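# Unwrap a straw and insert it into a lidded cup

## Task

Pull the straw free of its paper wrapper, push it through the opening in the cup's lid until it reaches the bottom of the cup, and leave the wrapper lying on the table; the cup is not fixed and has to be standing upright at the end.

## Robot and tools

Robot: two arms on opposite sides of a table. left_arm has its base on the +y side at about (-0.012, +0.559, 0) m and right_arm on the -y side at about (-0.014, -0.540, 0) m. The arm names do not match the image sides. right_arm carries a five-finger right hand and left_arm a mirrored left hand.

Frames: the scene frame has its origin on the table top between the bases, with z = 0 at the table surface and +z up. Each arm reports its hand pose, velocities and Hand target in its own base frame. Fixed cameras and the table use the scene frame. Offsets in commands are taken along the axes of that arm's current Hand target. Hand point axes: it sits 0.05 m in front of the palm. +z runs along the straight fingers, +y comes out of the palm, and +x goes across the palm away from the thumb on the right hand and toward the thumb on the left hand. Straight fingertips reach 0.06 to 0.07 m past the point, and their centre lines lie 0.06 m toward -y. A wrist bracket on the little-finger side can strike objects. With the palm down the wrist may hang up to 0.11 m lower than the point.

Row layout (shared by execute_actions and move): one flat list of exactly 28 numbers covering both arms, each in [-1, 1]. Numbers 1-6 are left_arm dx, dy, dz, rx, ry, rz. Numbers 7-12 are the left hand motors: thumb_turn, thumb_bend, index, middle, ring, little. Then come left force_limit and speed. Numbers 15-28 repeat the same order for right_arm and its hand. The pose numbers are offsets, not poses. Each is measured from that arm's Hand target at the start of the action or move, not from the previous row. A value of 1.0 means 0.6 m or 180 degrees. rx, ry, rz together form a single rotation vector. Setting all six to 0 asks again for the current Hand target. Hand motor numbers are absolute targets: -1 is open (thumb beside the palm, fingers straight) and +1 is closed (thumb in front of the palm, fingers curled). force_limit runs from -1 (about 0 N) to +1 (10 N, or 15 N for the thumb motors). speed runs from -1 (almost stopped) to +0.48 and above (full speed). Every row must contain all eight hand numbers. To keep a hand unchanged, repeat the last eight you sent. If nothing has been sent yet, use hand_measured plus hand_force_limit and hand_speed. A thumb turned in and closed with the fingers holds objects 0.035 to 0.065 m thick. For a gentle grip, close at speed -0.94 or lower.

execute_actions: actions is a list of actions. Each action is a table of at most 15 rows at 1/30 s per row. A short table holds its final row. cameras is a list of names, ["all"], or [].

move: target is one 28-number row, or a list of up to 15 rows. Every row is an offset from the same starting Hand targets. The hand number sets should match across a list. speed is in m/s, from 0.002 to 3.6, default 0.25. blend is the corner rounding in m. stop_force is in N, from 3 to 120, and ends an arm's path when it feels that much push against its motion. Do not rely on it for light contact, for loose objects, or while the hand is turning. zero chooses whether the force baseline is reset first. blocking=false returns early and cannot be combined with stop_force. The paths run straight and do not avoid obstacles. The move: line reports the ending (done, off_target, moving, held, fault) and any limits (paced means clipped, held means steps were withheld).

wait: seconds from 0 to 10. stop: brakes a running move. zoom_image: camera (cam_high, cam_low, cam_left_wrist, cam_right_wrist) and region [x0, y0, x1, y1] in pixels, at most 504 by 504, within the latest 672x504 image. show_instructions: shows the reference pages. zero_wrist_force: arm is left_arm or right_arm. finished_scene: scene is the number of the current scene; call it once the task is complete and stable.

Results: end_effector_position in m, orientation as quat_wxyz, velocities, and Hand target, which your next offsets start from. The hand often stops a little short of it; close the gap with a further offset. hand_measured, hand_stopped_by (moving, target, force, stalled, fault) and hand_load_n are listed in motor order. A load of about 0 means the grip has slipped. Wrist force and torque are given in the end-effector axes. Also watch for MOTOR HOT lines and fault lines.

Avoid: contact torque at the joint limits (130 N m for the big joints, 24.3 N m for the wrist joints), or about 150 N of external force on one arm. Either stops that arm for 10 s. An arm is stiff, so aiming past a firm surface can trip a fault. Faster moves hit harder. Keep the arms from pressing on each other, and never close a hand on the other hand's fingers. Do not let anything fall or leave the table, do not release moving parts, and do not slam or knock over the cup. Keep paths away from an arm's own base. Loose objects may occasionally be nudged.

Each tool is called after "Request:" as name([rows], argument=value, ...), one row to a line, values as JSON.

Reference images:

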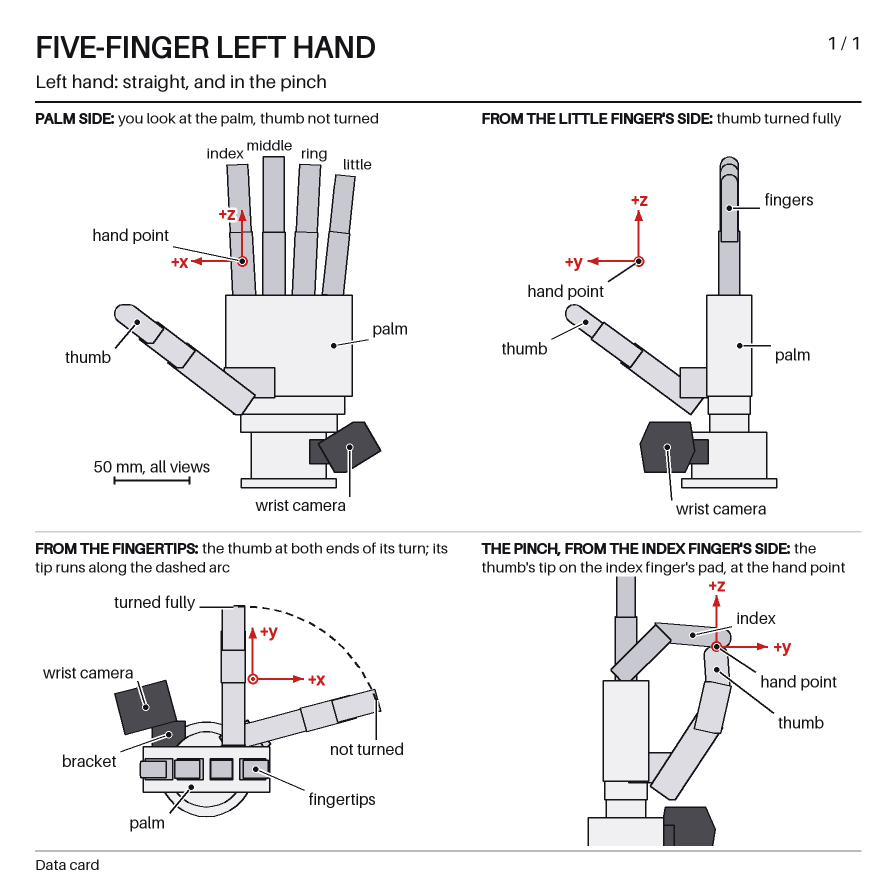

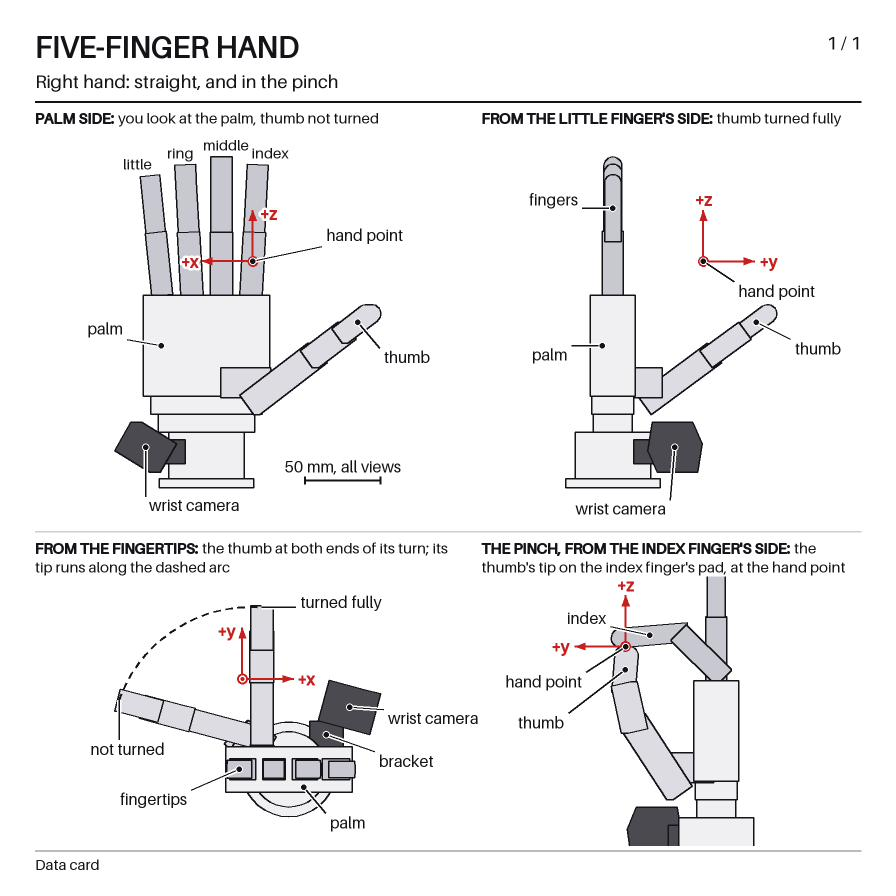

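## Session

Request:
execute_actions(actions=[])

Scene clock: 0.00 s.
left_arm: end_effector_position=(+0.7026, -0.0066, +0.1046) hand_measured=(-1.000, -1.000, -1.000, -1.000, -1.000, -1.000) hand_load_n=(+0.0, +0.0, +0.0, +0.0, +0.0, +0.0) hand_stopped_by=(target, target, target, target, target, target) hand_force_limit=0.00 hand_speed=-0.80 end_effector_quat_wxyz=(-0.084, +0.735, +0.651, +0.172) | right_arm: end_effector_position=(+0.0927, -0.1950, +0.3012) hand_measured=(-1.000, -1.000, -1.000, -1.000, -1.000, -1.000) hand_load_n=(+0.0, +0.0, +0.0, +0.0, +0.0, +0.0) hand_stopped_by=(target, target, target, target, target, target) hand_force_limit=0.00 hand_speed=-0.80 end_effector_quat_wxyz=(+0.009, -0.200, +0.951, +0.238)
Joint positions: left_arm=[3.174 -2.427 -0.987 2.008 -1.919 0.184] | right_arm=[-1.643 -1.381 1.725 1.695 1.682 -3.601]
Joint velocities: within noise
Joint torques (N m): no reading
Wrist force (N): no reading
Wrist torque (N m): no reading
Wrist force, peak (N): no reading
Hand target: left_arm +0.7026, -0.0066, +0.1046; -0.084, +0.735, +0.651, +0.172 | right_arm +0.0927, -0.1950, +0.3012; +0.009, -0.200, +0.951, +0.238
camera_calibration:
cam_left_wrist: T_world_to_cam=[[-0.926201, 0.37522, -0.0369059, 0.657828], [0.209798, 0.594239, 0.776444, -0.220898], [0.313268, 0.7114, -0.629105, -0.0342446], [0, 0, 0, 1]] pos_world=[0.666353, -0.0912028, 0.174249]
cam_right_wrist: T_world_to_cam=[[-0.639417, 0.676883, 0.364659, 0.0890681], [0.696784, 0.309657, 0.646997, -0.196416], [0.325022, 0.667789, -0.669641, 0.413751], [0, 0, 0, 1]] pos_world=[0.0593332, -0.275765, 0.371666]

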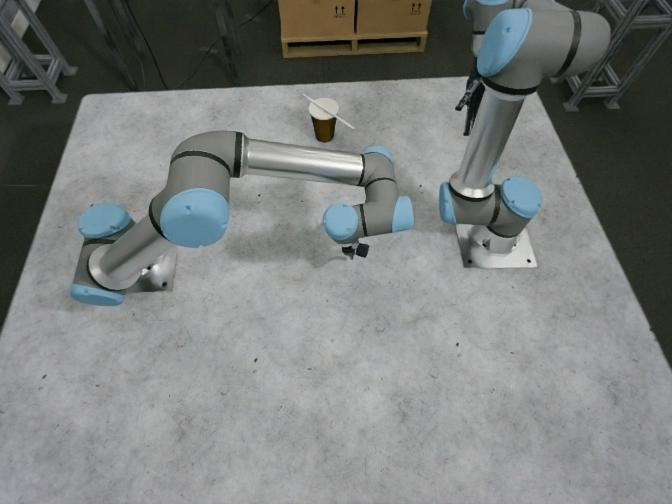

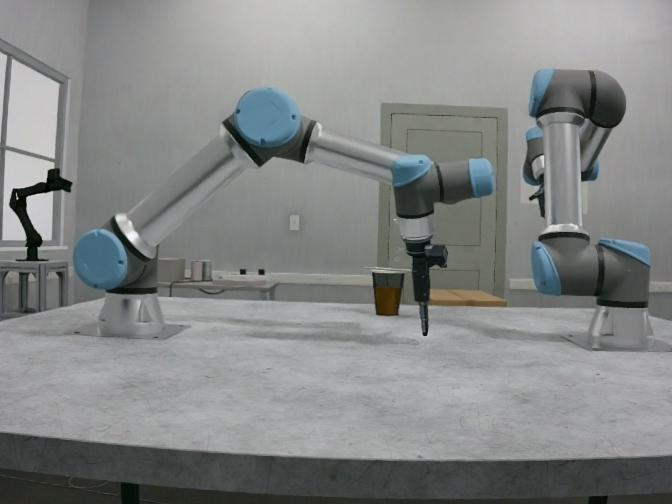

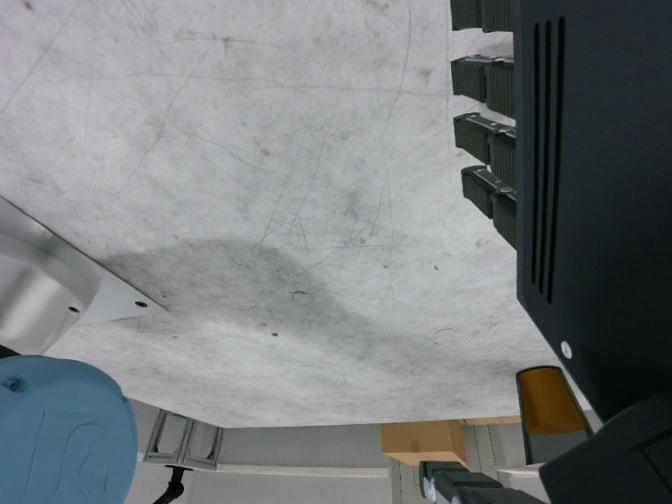

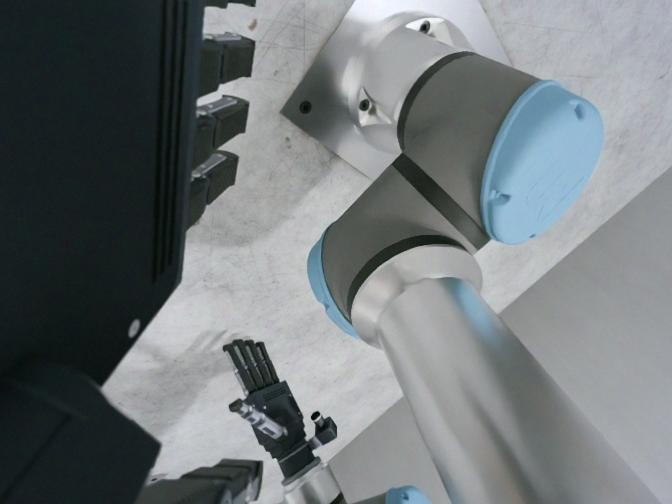

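Request:
zoom_image(camera="cam_high", region=[285, 75, 375, 155])

Request:
zoom_image(camera="cam_low", region=[345, 240, 445, 340])

Scaled by 5.600.

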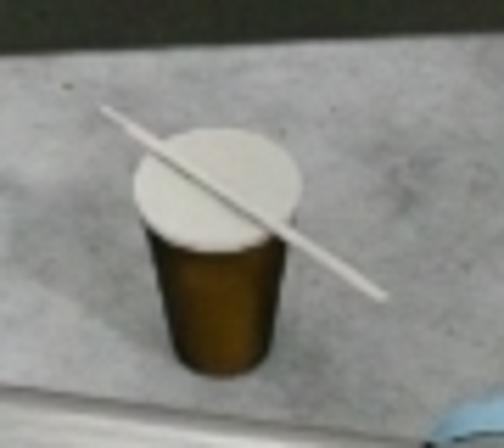

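Scaled by 5.040.

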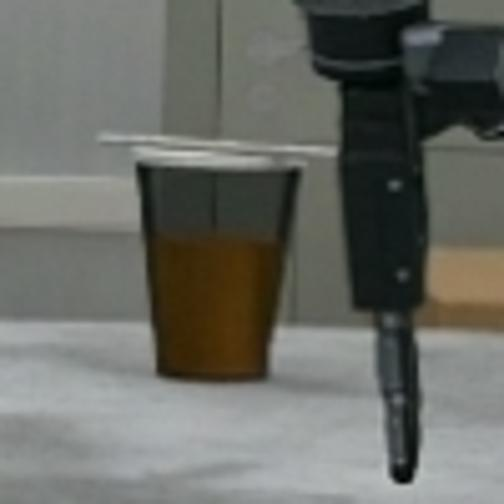

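Request:
move(target=[0.704,-0.6378,-0.1817,0.1536,0.4367,0.5788,0.5,-0.12,-0.05,-1,1,1,0.2,0,-0.3468,-0.5120,-0.1210,0.1522,-0.0560,0.3722,1,-0.15,-0.05,-0.05,1,1,0.2,0], speed=0.35, cameras=["all"])

Scene clock: 175.73 s.
left_arm: end_effector_position=(+0.3498, +0.4008, +0.3198) hand_measured=(+0.500, -0.120, -0.050, -1.000, +1.000, +1.000) hand_load_n=(+0.0, +0.0, +0.0, +0.0, +0.0, +0.0) hand_stopped_by=(target, target, target, target, target, target) hand_force_limit=0.20 hand_speed=0.00 end_effector_quat_wxyz=(+0.648, -0.649, +0.282, -0.282) end_effector_velocity=(+0.000, -0.001, -0.001) end_effector_angular_velocity=(+0.000, +0.001, -0.004) | right_arm: end_effector_position=(+0.4078, -0.3978, +0.2510) hand_measured=(+1.000, -0.150, -0.050, -0.050, +1.000, +1.000) hand_load_n=(+0.0, +0.0, +0.0, +0.0, +0.0, +0.0) hand_stopped_by=(target, target, target, target, target, target) hand_force_limit=0.20 hand_speed=0.00 end_effector_quat_wxyz=(+0.000, +0.380, +0.925, +0.000)
Joint positions: left_arm=[4.664 -1.279 -2.093 3.371 -0.799 3.143] | right_arm=[-1.133 -0.99 1.033 1.529 1.571 -1.924]
Joint velocities: left_arm=[0.001 0 -0.001 0 0.005 0.001] | right_arm=[within noise]
Joint torques (N m): left_arm=[7.04 11.49 11.68 -0.52 2.12 0.63] | right_arm=[-4.67 -51.93 -16.82 1.33 -1.31 1.17]
Wrist force (N): left_arm=[0.0 -2.0 1.5] | right_arm=[0.0 -0.3 -0.4]
Wrist torque (N m): left_arm=[-0.15 0.32 0.34] | right_arm=[0.08 0.04 -0.10]
Wrist force, peak (N): left_arm=[-0.8 -2.5 1.3] | right_arm=[0.3 -0.7 -0.1]
Hand target: left_arm +0.3498, +0.4008, +0.3198; +0.648, -0.648, +0.282, -0.282 | right_arm +0.4078, -0.3979, +0.2510; +0.000, +0.380, +0.925, +0.000
Off the commanded pose: left_arm 0.000 m, 0 deg | right_arm 0.000 m, 0 deg.
move: done
camera_calibration:
cam_left_wrist: T_world_to_cam=[[0.19239, -0.159674, 0.968241, -0.312178], [0.226599, -0.952779, -0.20215, 0.371069], [0.954798, 0.258294, -0.147124, -0.275083], [0, 0, 0, 1]] pos_world=[0.238625, 0.374752, 0.336804]
cam_right_wrist: T_world_to_cam=[[0.462524, 0.885936, -0.0344843, 0.18016], [0.782008, -0.38932, 0.486717, -0.593297], [0.417775, -0.252085, -0.872879, 0.0604054], [0, 0, 0, 1]] pos_world=[0.355399, -0.375365, 0.347707]

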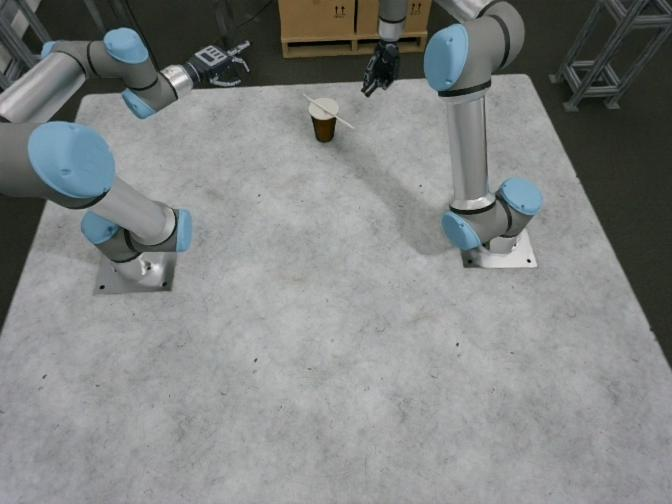

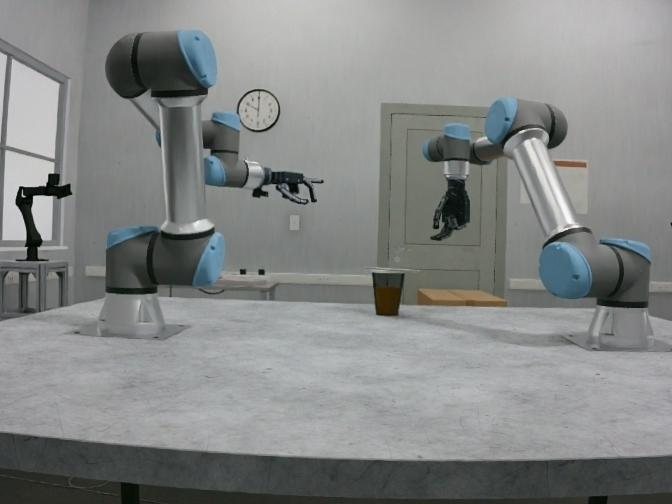

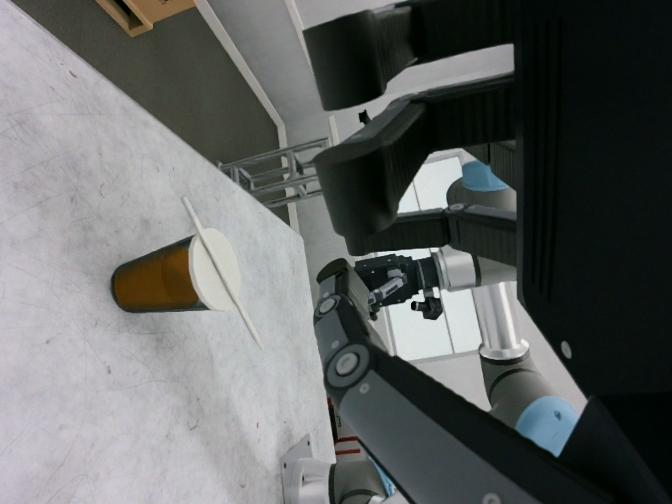

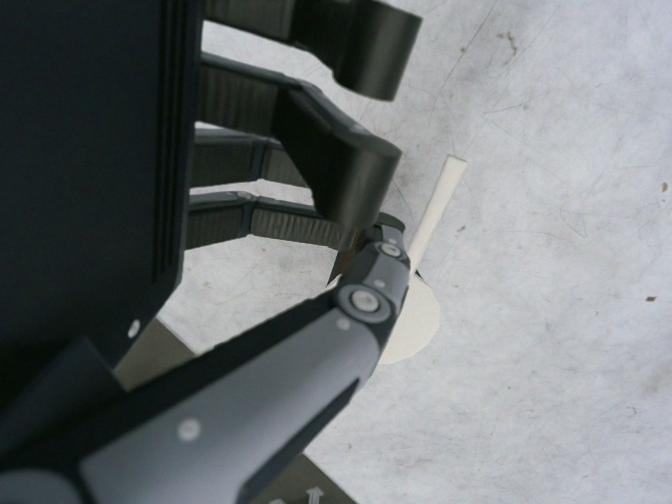

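Request:
zoom_image(camera="cam_right_wrist", region=[340, 130, 500, 290])

Request:
zoom_image(camera="cam_left_wrist", region=[150, 180, 300, 360])

Request:
zoom_image(camera="cam_high", region=[285, 75, 375, 155])

Scaled by 3.150.

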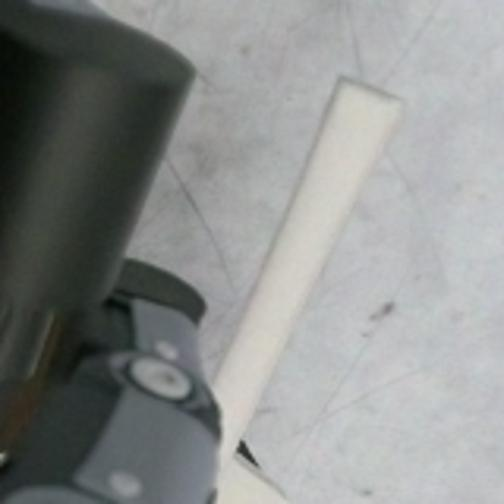

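Scaled by 2.800.

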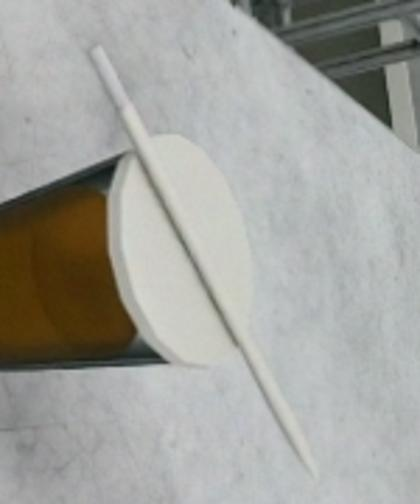

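Scaled by 5.600.

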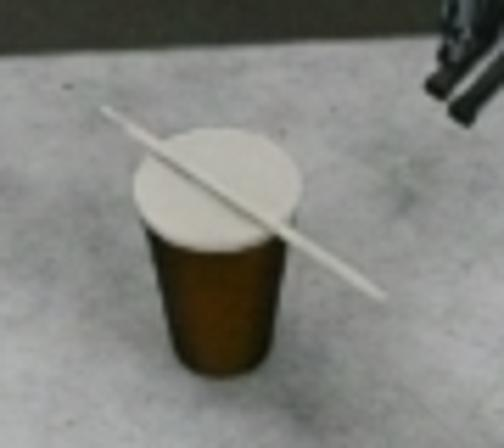

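Request:
zoom_image(camera="cam_low", region=[350, 250, 440, 325])

Scaled by 5.600.

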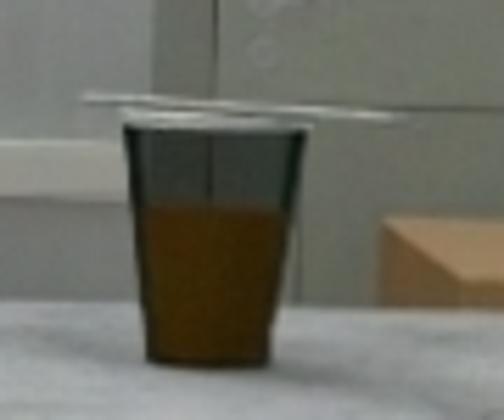

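Request:
move(target=[0,0,0,0,0,0,0.5,-0.12,-0.05,-1,1,1,0.2,0,-0.0058,-0.0028,0.1883,0,0,-0.0094,1,-0.15,-0.05,-0.05,1,1,0.2,0], speed=0.15, cameras=["cam_right_wrist","cam_high"])

Request:
zoom_image(camera="cam_right_wrist", region=[300, 60, 560, 320])

Scene clock: 216.37 s.
left_arm: end_effector_position=(+0.3498, +0.4008, +0.3198) hand_measured=(+0.500, -0.120, -0.050, -1.000, +1.000, +1.000) hand_load_n=(+0.0, +0.0, +0.0, +0.0, +0.0, +0.0) hand_stopped_by=(target, target, target, target, target, target) hand_force_limit=0.20 hand_speed=0.00 end_effector_quat_wxyz=(+0.648, -0.648, +0.282, -0.282) | right_arm: end_effector_position=(+0.4091, -0.4015, +0.1380) hand_measured=(+1.000, -0.150, -0.050, -0.050, +1.000, +1.000) hand_load_n=(+0.0, -0.5, +0.0, +0.0, +0.0, +0.0) hand_stopped_by=(target, target, target, target, target, target) hand_force_limit=0.20 hand_speed=0.00 end_effector_quat_wxyz=(+0.000, +0.366, +0.931, +0.000)
Joint positions: left_arm=[4.664 -1.279 -2.093 3.371 -0.799 3.143] | right_arm=[-1.134 -0.926 1.221 1.276 1.571 -1.955]
Joint torques (N m): left_arm=[7.68 11.23 10.1 0.45 1.78 1.84] | right_arm=[-5.53 -51.91 -19.22 2.99 -1.34 1.64]
Wrist force (N): left_arm=[0.2 -1.8 1.4] | right_arm=[-0.1 -0.3 -0.5]
Wrist torque (N m): left_arm=[-0.14 0.29 0.35] | right_arm=[0.09 0.07 -0.11]
Wrist force, peak (N): left_arm=[0.2 -2.3 1.7] | right_arm=[0.1 -0.3 -2.0]
Hand target: left_arm +0.3498, +0.4008, +0.3198; +0.648, -0.648, +0.282, -0.282 | right_arm +0.4091, -0.4015, +0.1381; +0.000, +0.366, +0.931, +0.000
Off the commanded pose: left_arm 0.000 m, 0 deg | right_arm 0.000 m, 0 deg.
move: done
camera_calibration:
cam_right_wrist: T_world_to_cam=[[0.436306, 0.899137, -0.0344966, 0.194843], [0.793045, -0.366146, 0.486844, -0.535982], [0.425109, -0.23977, -0.872807, -0.0376413], [0, 0, 0, 1]] pos_world=[0.356048, -0.380463, 0.234808]
Images, in order (width x height): cam_high 672x504, cam_right_wrist 672x504.

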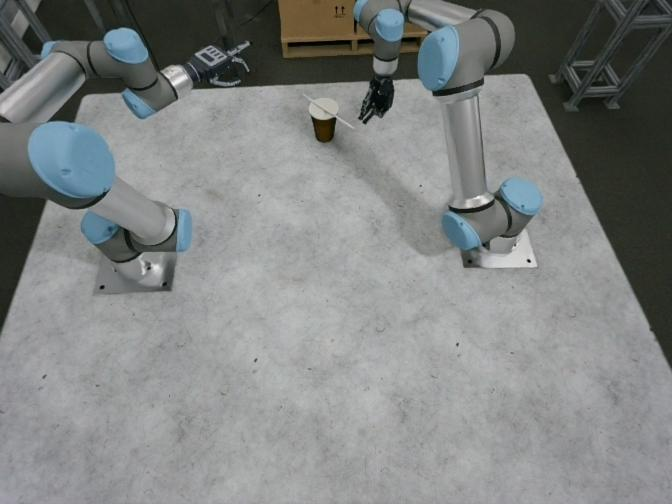

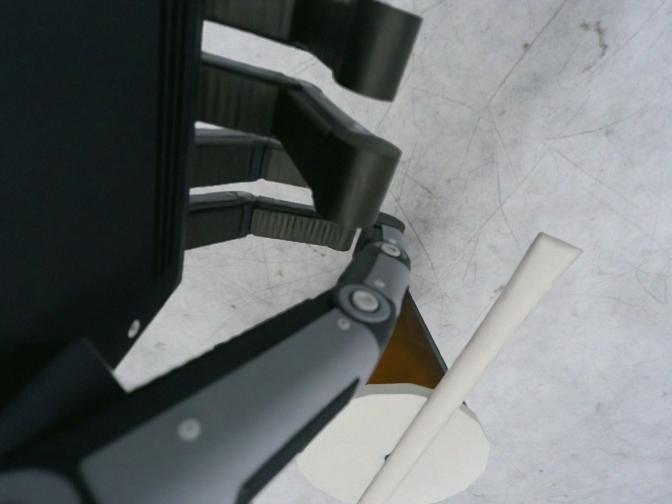

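Scaled by 1.938.

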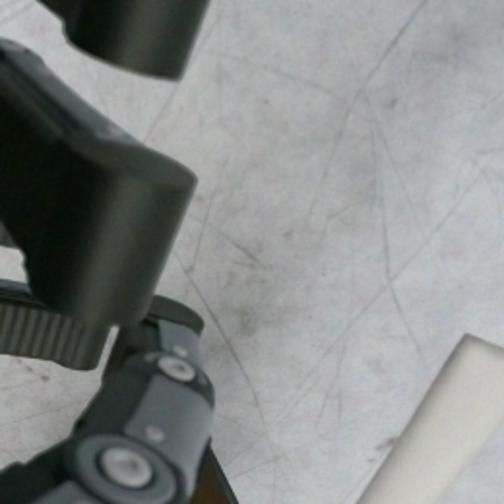

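Request:
move(target=[0,0,0,0,0,0,0.5,-0.12,-0.05,-1,1,1,0.2,0,0,0.083,0.0033,0,0,0,1,-0.15,-0.05,-0.05,1,1,0.2,0], speed=0.08, cameras=["cam_right_wrist","cam_low"])

Request:
zoom_image(camera="cam_low", region=[350, 230, 450, 330])

Scene clock: 236.77 s.
left_arm: end_effector_position=(+0.3498, +0.4008, +0.3198) hand_measured=(+0.500, -0.120, -0.050, -1.000, +1.000, +1.000) hand_load_n=(+0.0, +0.0, +0.0, +0.0, +0.0, +0.0) hand_stopped_by=(target, target, target, target, target, target) hand_force_limit=0.20 hand_speed=0.00 end_effector_quat_wxyz=(+0.648, -0.648, +0.282, -0.282) | right_arm: end_effector_position=(+0.4431, -0.3650, +0.1361) hand_measured=(+1.000, -0.150, -0.050, -0.050, +1.000, +1.000) hand_load_n=(+0.0, +0.0, +0.0, +0.0, +0.0, +0.0) hand_stopped_by=(target, target, target, target, target, target) hand_force_limit=0.20 hand_speed=0.00 end_effector_quat_wxyz=(+0.000, +0.366, +0.931, +0.000) end_effector_velocity=(-0.001, -0.002, +0.001) end_effector_angular_velocity=(-0.001, -0.001, +0.002)
Joint positions: left_arm=[4.664 -1.279 -2.093 3.371 -0.799 3.143] | right_arm=[-1.045 -0.936 1.243 1.264 1.57 -1.866]
Joint velocities: left_arm=[within noise] | right_arm=[-0.004 0 -0.002 0 0 -0.006]
Joint torques (N m): left_arm=[3.91 12.64 9.65 0.98 -0.43 1.72] | right_arm=[-7.42 -40.33 -22.58 1.98 0.04 -1.5]
Wrist force (N): left_arm=[0.5 -2.1 1.4] | right_arm=[0.0 -0.4 -0.2]
Wrist torque (N m): left_arm=[-0.18 0.25 0.37] | right_arm=[0.05 0.08 -0.11]
Wrist force, peak (N): left_arm=[0.3 -2.2 1.7] | right_arm=[-0.2 -1.2 -0.5]
Hand target: left_arm +0.3498, +0.4008, +0.3198; +0.648, -0.648, +0.282, -0.282 | right_arm +0.4430, -0.3650, +0.1361; +0.000, +0.366, +0.931, +0.000
Off the commanded pose: left_arm 0.000 m, 0 deg | right_arm 0.000 m, 0 deg.
move: done
camera_calibration:
cam_right_wrist: T_world_to_cam=[[0.436389, 0.899094, -0.0345539, 0.147132], [0.792902, -0.366127, 0.487091, -0.548525], [0.42529, -0.239959, -0.872667, -0.0452141], [0, 0, 0, 1]] pos_world=[0.389949, -0.343964, 0.232808]
Images, in order (width x height): cam_low 672x504, cam_right_wrist 672x504.

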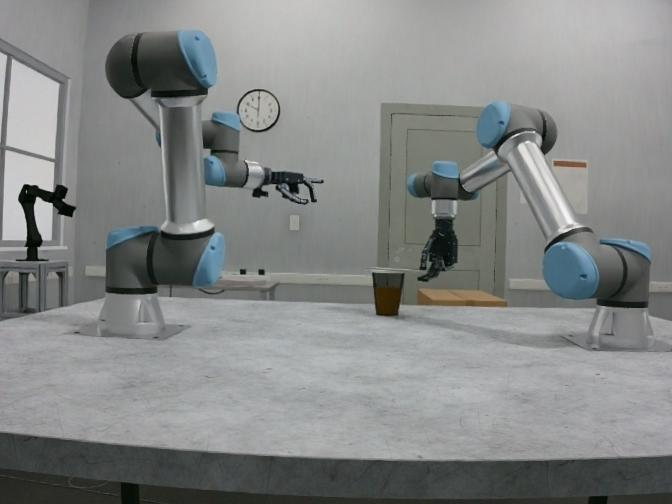

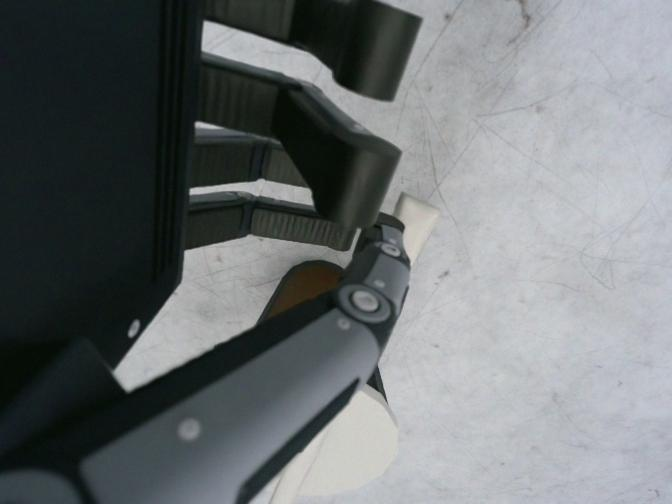

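Scaled by 5.040.

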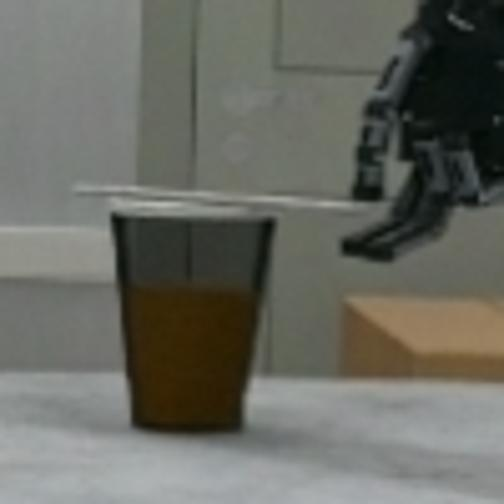

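Request:
move(target=[0,0,0,0,0,0,0.5,-0.12,-0.05,-1,1,1,0.2,0,0,0.0312,0,0,0,0,1,-0.15,-0.05,-0.05,1,1,0.2,0], speed=0.04, cameras=["cam_right_wrist","cam_low","cam_high"])

Request:
zoom_image(camera="cam_low", region=[350, 230, 450, 330])

Request:
zoom_image(camera="cam_high", region=[285, 75, 385, 155])

Scene clock: 247.23 s.
left_arm: end_effector_position=(+0.3498, +0.4008, +0.3198) hand_measured=(+0.500, -0.120, -0.050, -1.000, +1.000, +1.000) hand_load_n=(+0.0, +0.0, +0.0, +0.0, +0.0, +0.0) hand_stopped_by=(target, target, target, target, target, target) hand_force_limit=0.20 hand_speed=0.00 end_effector_quat_wxyz=(+0.648, -0.648, +0.282, -0.282) | right_arm: end_effector_position=(+0.4559, -0.3512, +0.1361) hand_measured=(+1.000, -0.150, -0.050, -0.050, +1.000, +1.000) hand_load_n=(+0.0, +0.0, +0.0, +0.0, +0.0, +0.0) hand_stopped_by=(target, target, target, target, target, target) hand_force_limit=0.20 hand_speed=0.00 end_effector_quat_wxyz=(+0.000, +0.366, +0.931, +0.000) end_effector_velocity=(-0.002, -0.001, +0.000) end_effector_angular_velocity=(+0.001, +0.001, -0.002)
Joint positions: left_arm=[4.664 -1.279 -2.093 3.371 -0.799 3.143] | right_arm=[-1.01 -0.937 1.245 1.263 1.571 -1.831]
Joint velocities: left_arm=[within noise] | right_arm=[-0.005 0 0.002 0 0 -0.003]
Joint torques (N m): left_arm=[0.97 12.96 9.78 1.12 -2.24 1.66] | right_arm=[-7.34 -51.58 -13.39 0.03 -0.06 -1.16]
Wrist force (N): left_arm=[0.0 -1.7 1.3] | right_arm=[-0.1 -0.5 -0.3]
Wrist torque (N m): left_arm=[-0.11 0.33 0.33] | right_arm=[0.04 0.08 -0.20]
Wrist force, peak (N): left_arm=[0.1 -2.3 1.5] | right_arm=[0.0 -0.9 -0.5]
Hand target: left_arm +0.3498, +0.4008, +0.3198; +0.648, -0.648, +0.282, -0.282 | right_arm +0.4558, -0.3513, +0.1361; +0.000, +0.366, +0.931, +0.000
Off the commanded pose: left_arm 0.000 m, 0 deg | right_arm 0.000 m, 0 deg.
move: done
camera_calibration:
cam_right_wrist: T_world_to_cam=[[0.43642, 0.899076, -0.0346297, 0.129184], [0.792992, -0.366172, 0.48691, -0.553745], [0.425089, -0.239958, -0.872765, -0.0473086], [0, 0, 0, 1]] pos_world=[0.402848, -0.330264, 0.232808]
Images, in order (width x height): cam_high 672x504, cam_low 672x504, cam_right_wrist 672x504.

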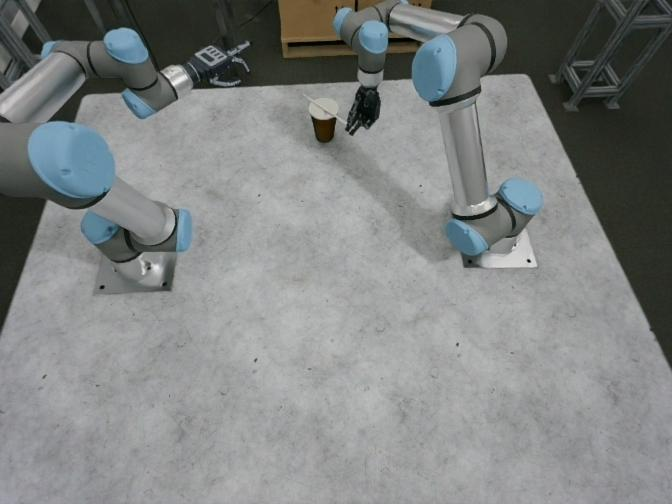

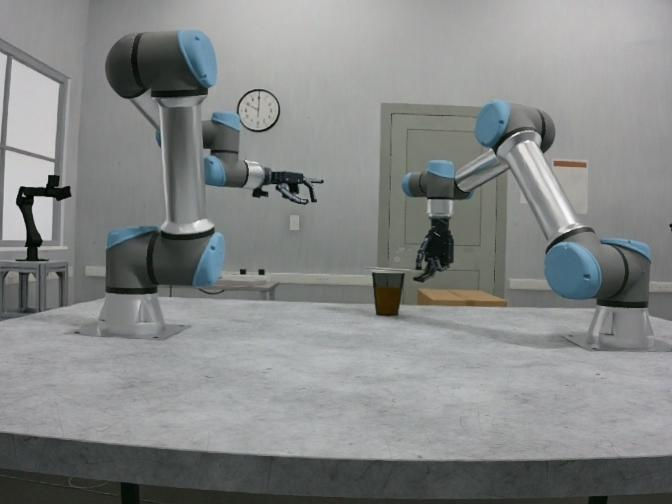

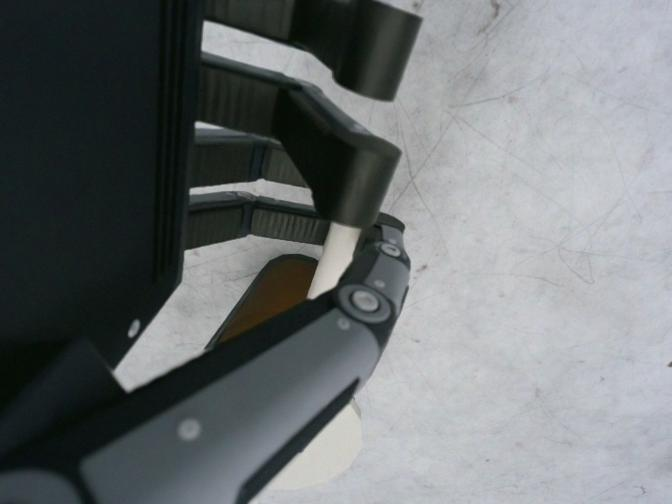

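Scaled by 5.040.

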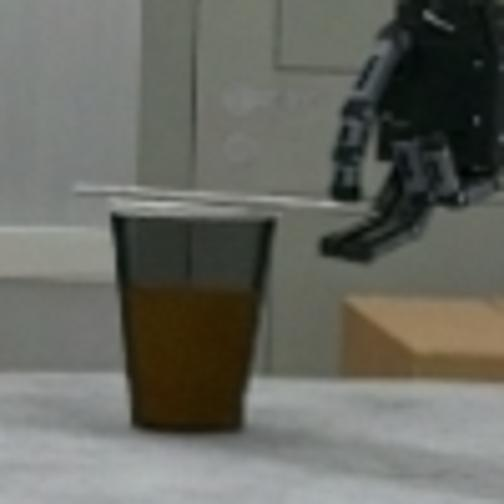

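Scaled by 5.040.

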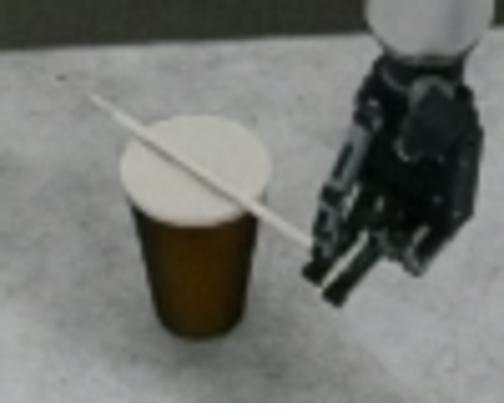

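Request:
move(target=[0,0,0,0,0,0,0.5,-0.12,-0.05,-1,1,1,0.2,0,0,0,0,0,0,0,1,-0.15,0.6,0.6,1,1,0.6,-0.86], cameras=["cam_right_wrist","cam_low","cam_high"])

Request:
zoom_image(camera="cam_low", region=[350, 230, 450, 330])

Request:
zoom_image(camera="cam_high", region=[285, 75, 385, 155])

Scene clock: 257.80 s.
left_arm: end_effector_position=(+0.3498, +0.4008, +0.3198) hand_measured=(+0.500, -0.120, -0.050, -1.000, +1.000, +1.000) hand_load_n=(+0.0, +0.0, +0.0, +0.0, +0.0, +0.0) hand_stopped_by=(target, target, target, target, target, target) hand_force_limit=0.20 hand_speed=0.00 end_effector_quat_wxyz=(+0.648, -0.648, +0.282, -0.282) | right_arm: end_effector_position=(+0.4558, -0.3513, +0.1361) hand_measured=(+1.000, -0.150, +0.284, +0.258, +1.000, +1.000) hand_load_n=(-2.5, +2.0, +9.0, +12.5, +0.0, +0.0) hand_stopped_by=(target, target, force, force, target, target) hand_force_limit=0.60 hand_speed=-0.86 end_effector_quat_wxyz=(+0.000, +0.366, +0.931, +0.000)
Joint positions: left_arm=[4.664 -1.279 -2.093 3.371 -0.799 3.143] | right_arm=[-1.011 -0.937 1.245 1.263 1.57 -1.832]
Joint torques (N m): left_arm=[-0.53 15.31 11.09 1.25 -2.37 1.43] | right_arm=[-6.82 -31.77 -23.56 4.11 -1.27 -1.47]
Wrist force (N): left_arm=[0.1 -1.9 1.3] | right_arm=[-0.2 -0.3 -0.5]
Wrist torque (N m): left_arm=[-0.15 0.30 0.34] | right_arm=[0.09 0.11 -0.17]
Wrist force, peak (N): left_arm=[0.4 -2.0 1.7] | right_arm=[0.0 -0.4 -0.6]
Hand target: left_arm +0.3498, +0.4008, +0.3198; +0.648, -0.648, +0.282, -0.282 | right_arm +0.4558, -0.3513, +0.1361; +0.000, +0.366, +0.931, +0.000
Off the commanded pose: left_arm 0.000 m, 0 deg | right_arm 0.000 m, 0 deg.
move: done
camera_calibration:
cam_right_wrist: T_world_to_cam=[[0.436368, 0.899102, -0.034612, 0.129343], [0.792977, -0.366115, 0.486977, -0.553694], [0.425171, -0.239948, -0.872728, -0.0473283], [0, 0, 0, 1]] pos_world=[0.402748, -0.330364, 0.232808]
Images, in order (width x height): cam_high 672x504, cam_low 672x504, cam_right_wrist 672x504.

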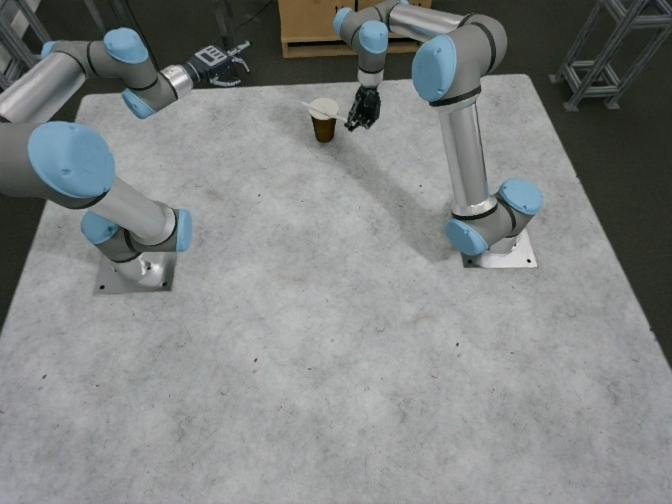

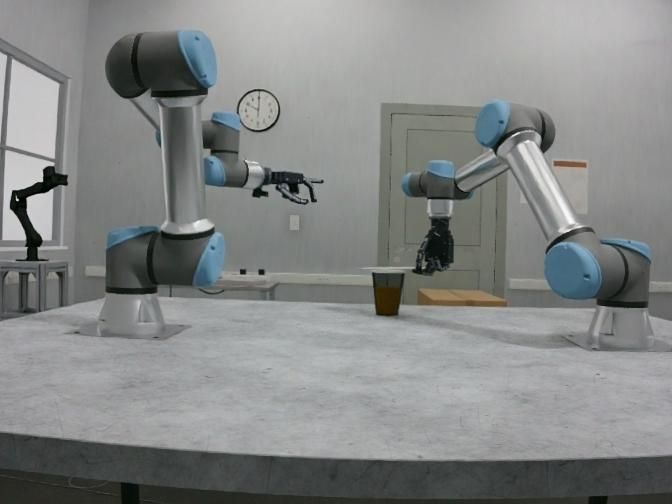

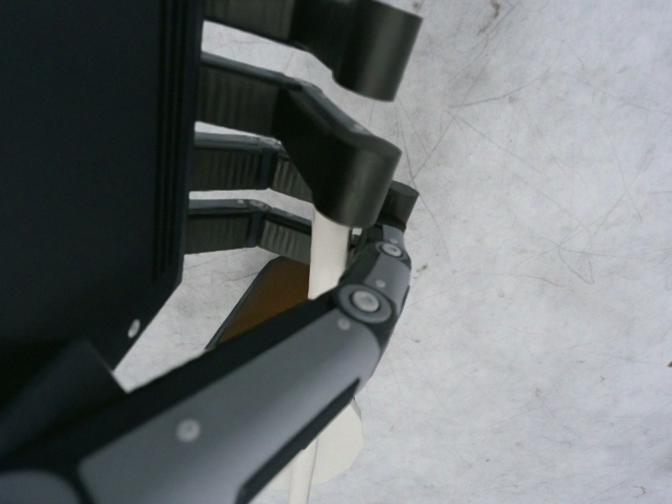

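Scaled by 5.040.

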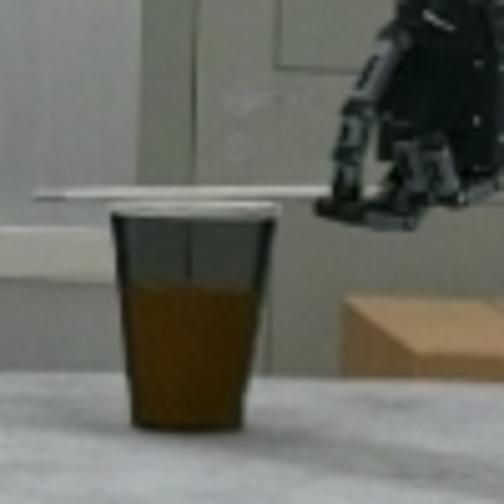

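Scaled by 5.040.

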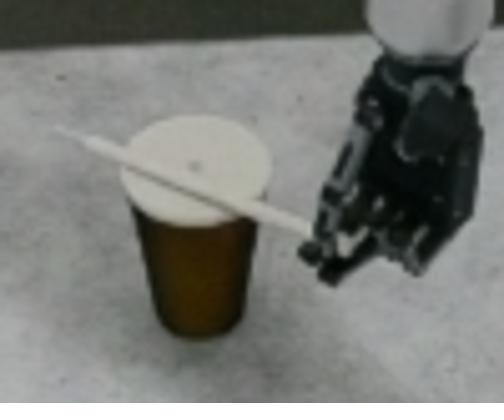

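Request:
move(target=[0,0,0,0,0,0,0.5,-0.12,-0.05,-1,1,1,0.2,0,0,0,-0.1167,0,0,0,1,-0.15,0.6,0.6,1,1,0.6,-0.86], speed=0.06, cameras=["all"])

Request:
zoom_image(camera="cam_low", region=[340, 210, 460, 330])

Request:
zoom_image(camera="cam_high", region=[285, 65, 385, 155])

Request:
zoom_image(camera="cam_left_wrist", region=[150, 130, 350, 360])

Scene clock: 269.90 s.
left_arm: end_effector_position=(+0.3498, +0.4008, +0.3198) hand_measured=(+0.500, -0.120, -0.050, -1.000, +1.000, +1.000) hand_load_n=(+0.0, +0.0, +0.0, +0.0, +0.0, +0.0) hand_stopped_by=(target, target, target, target, target, target) hand_force_limit=0.20 hand_speed=0.00 end_effector_quat_wxyz=(+0.648, -0.648, +0.282, -0.282) | right_arm: end_effector_position=(+0.4558, -0.3513, +0.2063) hand_measured=(+1.000, -0.150, +0.284, +0.258, +1.000, +1.000) hand_load_n=(-2.5, +1.5, +9.0, +12.5, +0.0, +0.0) hand_stopped_by=(target, target, force, force, target, target) hand_force_limit=0.60 hand_speed=-0.86 end_effector_quat_wxyz=(+0.000, +0.366, +0.931, +0.000)
Joint positions: left_arm=[4.664 -1.279 -2.093 3.371 -0.799 3.143] | right_arm=[-1.011 -0.978 1.128 1.421 1.57 -1.832]
Joint torques (N m): left_arm=[0.14 12.5 9.66 1.14 -2.47 1.2] | right_arm=[-4.95 -29.36 -10.75 -0.45 -0.22 -1.56]
Wrist force (N): left_arm=[0.1 -2.0 1.4] | right_arm=[-0.1 -0.4 -0.4]
Wrist torque (N m): left_arm=[-0.17 0.31 0.34] | right_arm=[0.05 0.06 -0.14]
Wrist force, peak (N): left_arm=[0.3 -2.2 1.5] | right_arm=[-0.1 -0.3 -1.0]
Hand target: left_arm +0.3498, +0.4008, +0.3198; +0.648, -0.648, +0.282, -0.282 | right_arm +0.4558, -0.3513, +0.2061; +0.000, +0.366, +0.931, +0.000
Off the commanded pose: left_arm 0.000 m, 0 deg | right_arm 0.000 m, 0 deg.
move: done
camera_calibration:
cam_left_wrist: T_world_to_cam=[[0.192463, -0.15979, 0.968207, -0.31214], [0.226348, -0.952819, -0.202245, 0.371176], [0.954843, 0.258076, -0.147214, -0.274981], [0, 0, 0, 1]] pos_world=[0.238624, 0.374752, 0.336804]
cam_right_wrist: T_world_to_cam=[[0.436356, 0.899106, -0.034676, 0.131798], [0.792926, -0.366038, 0.487119, -0.587877], [0.425279, -0.240053, -0.872647, 0.0138342], [0, 0, 0, 1]] pos_world=[0.402749, -0.330365, 0.303009]

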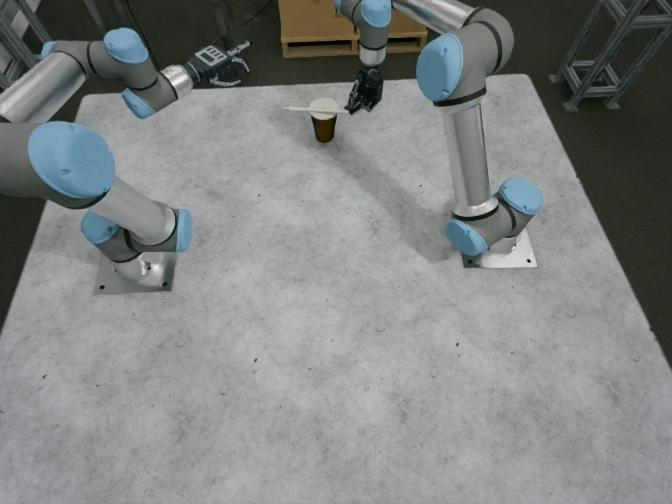

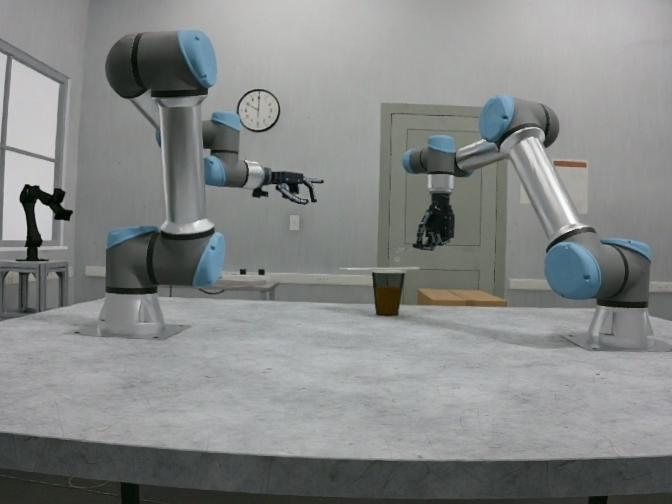

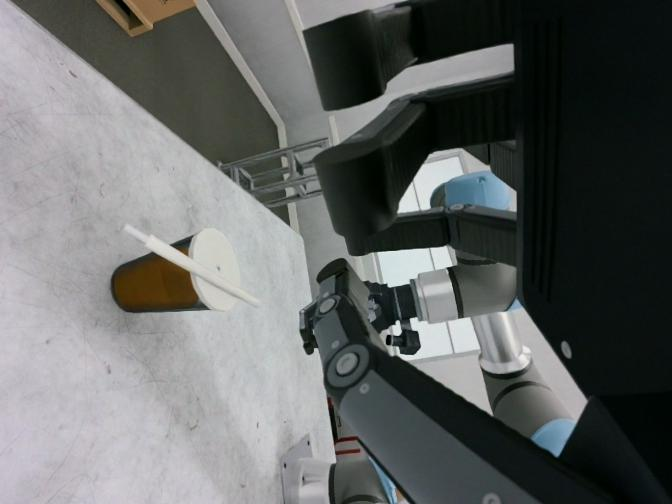

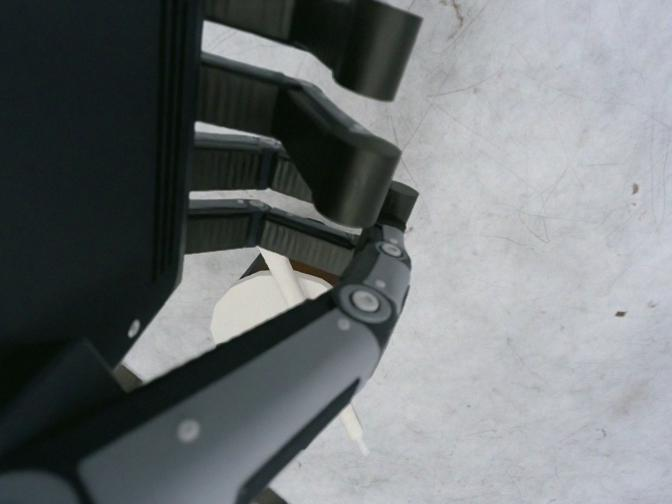

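Scaled by 4.200.

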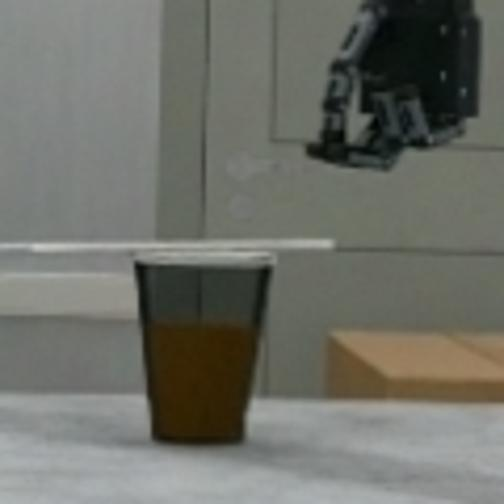

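Scaled by 5.040.

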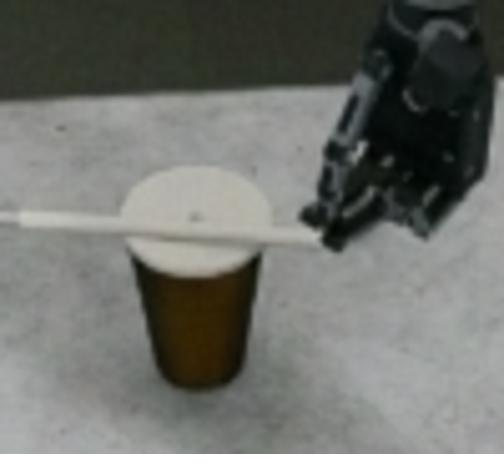

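Scaled by 2.191.

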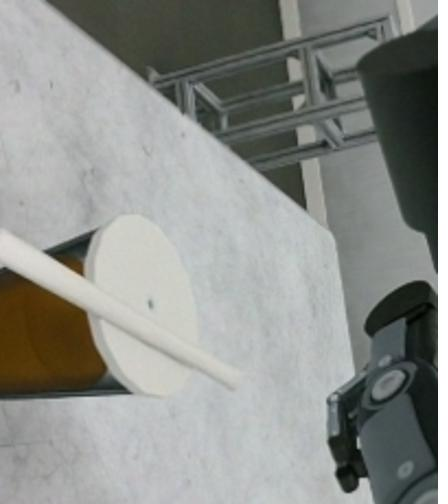

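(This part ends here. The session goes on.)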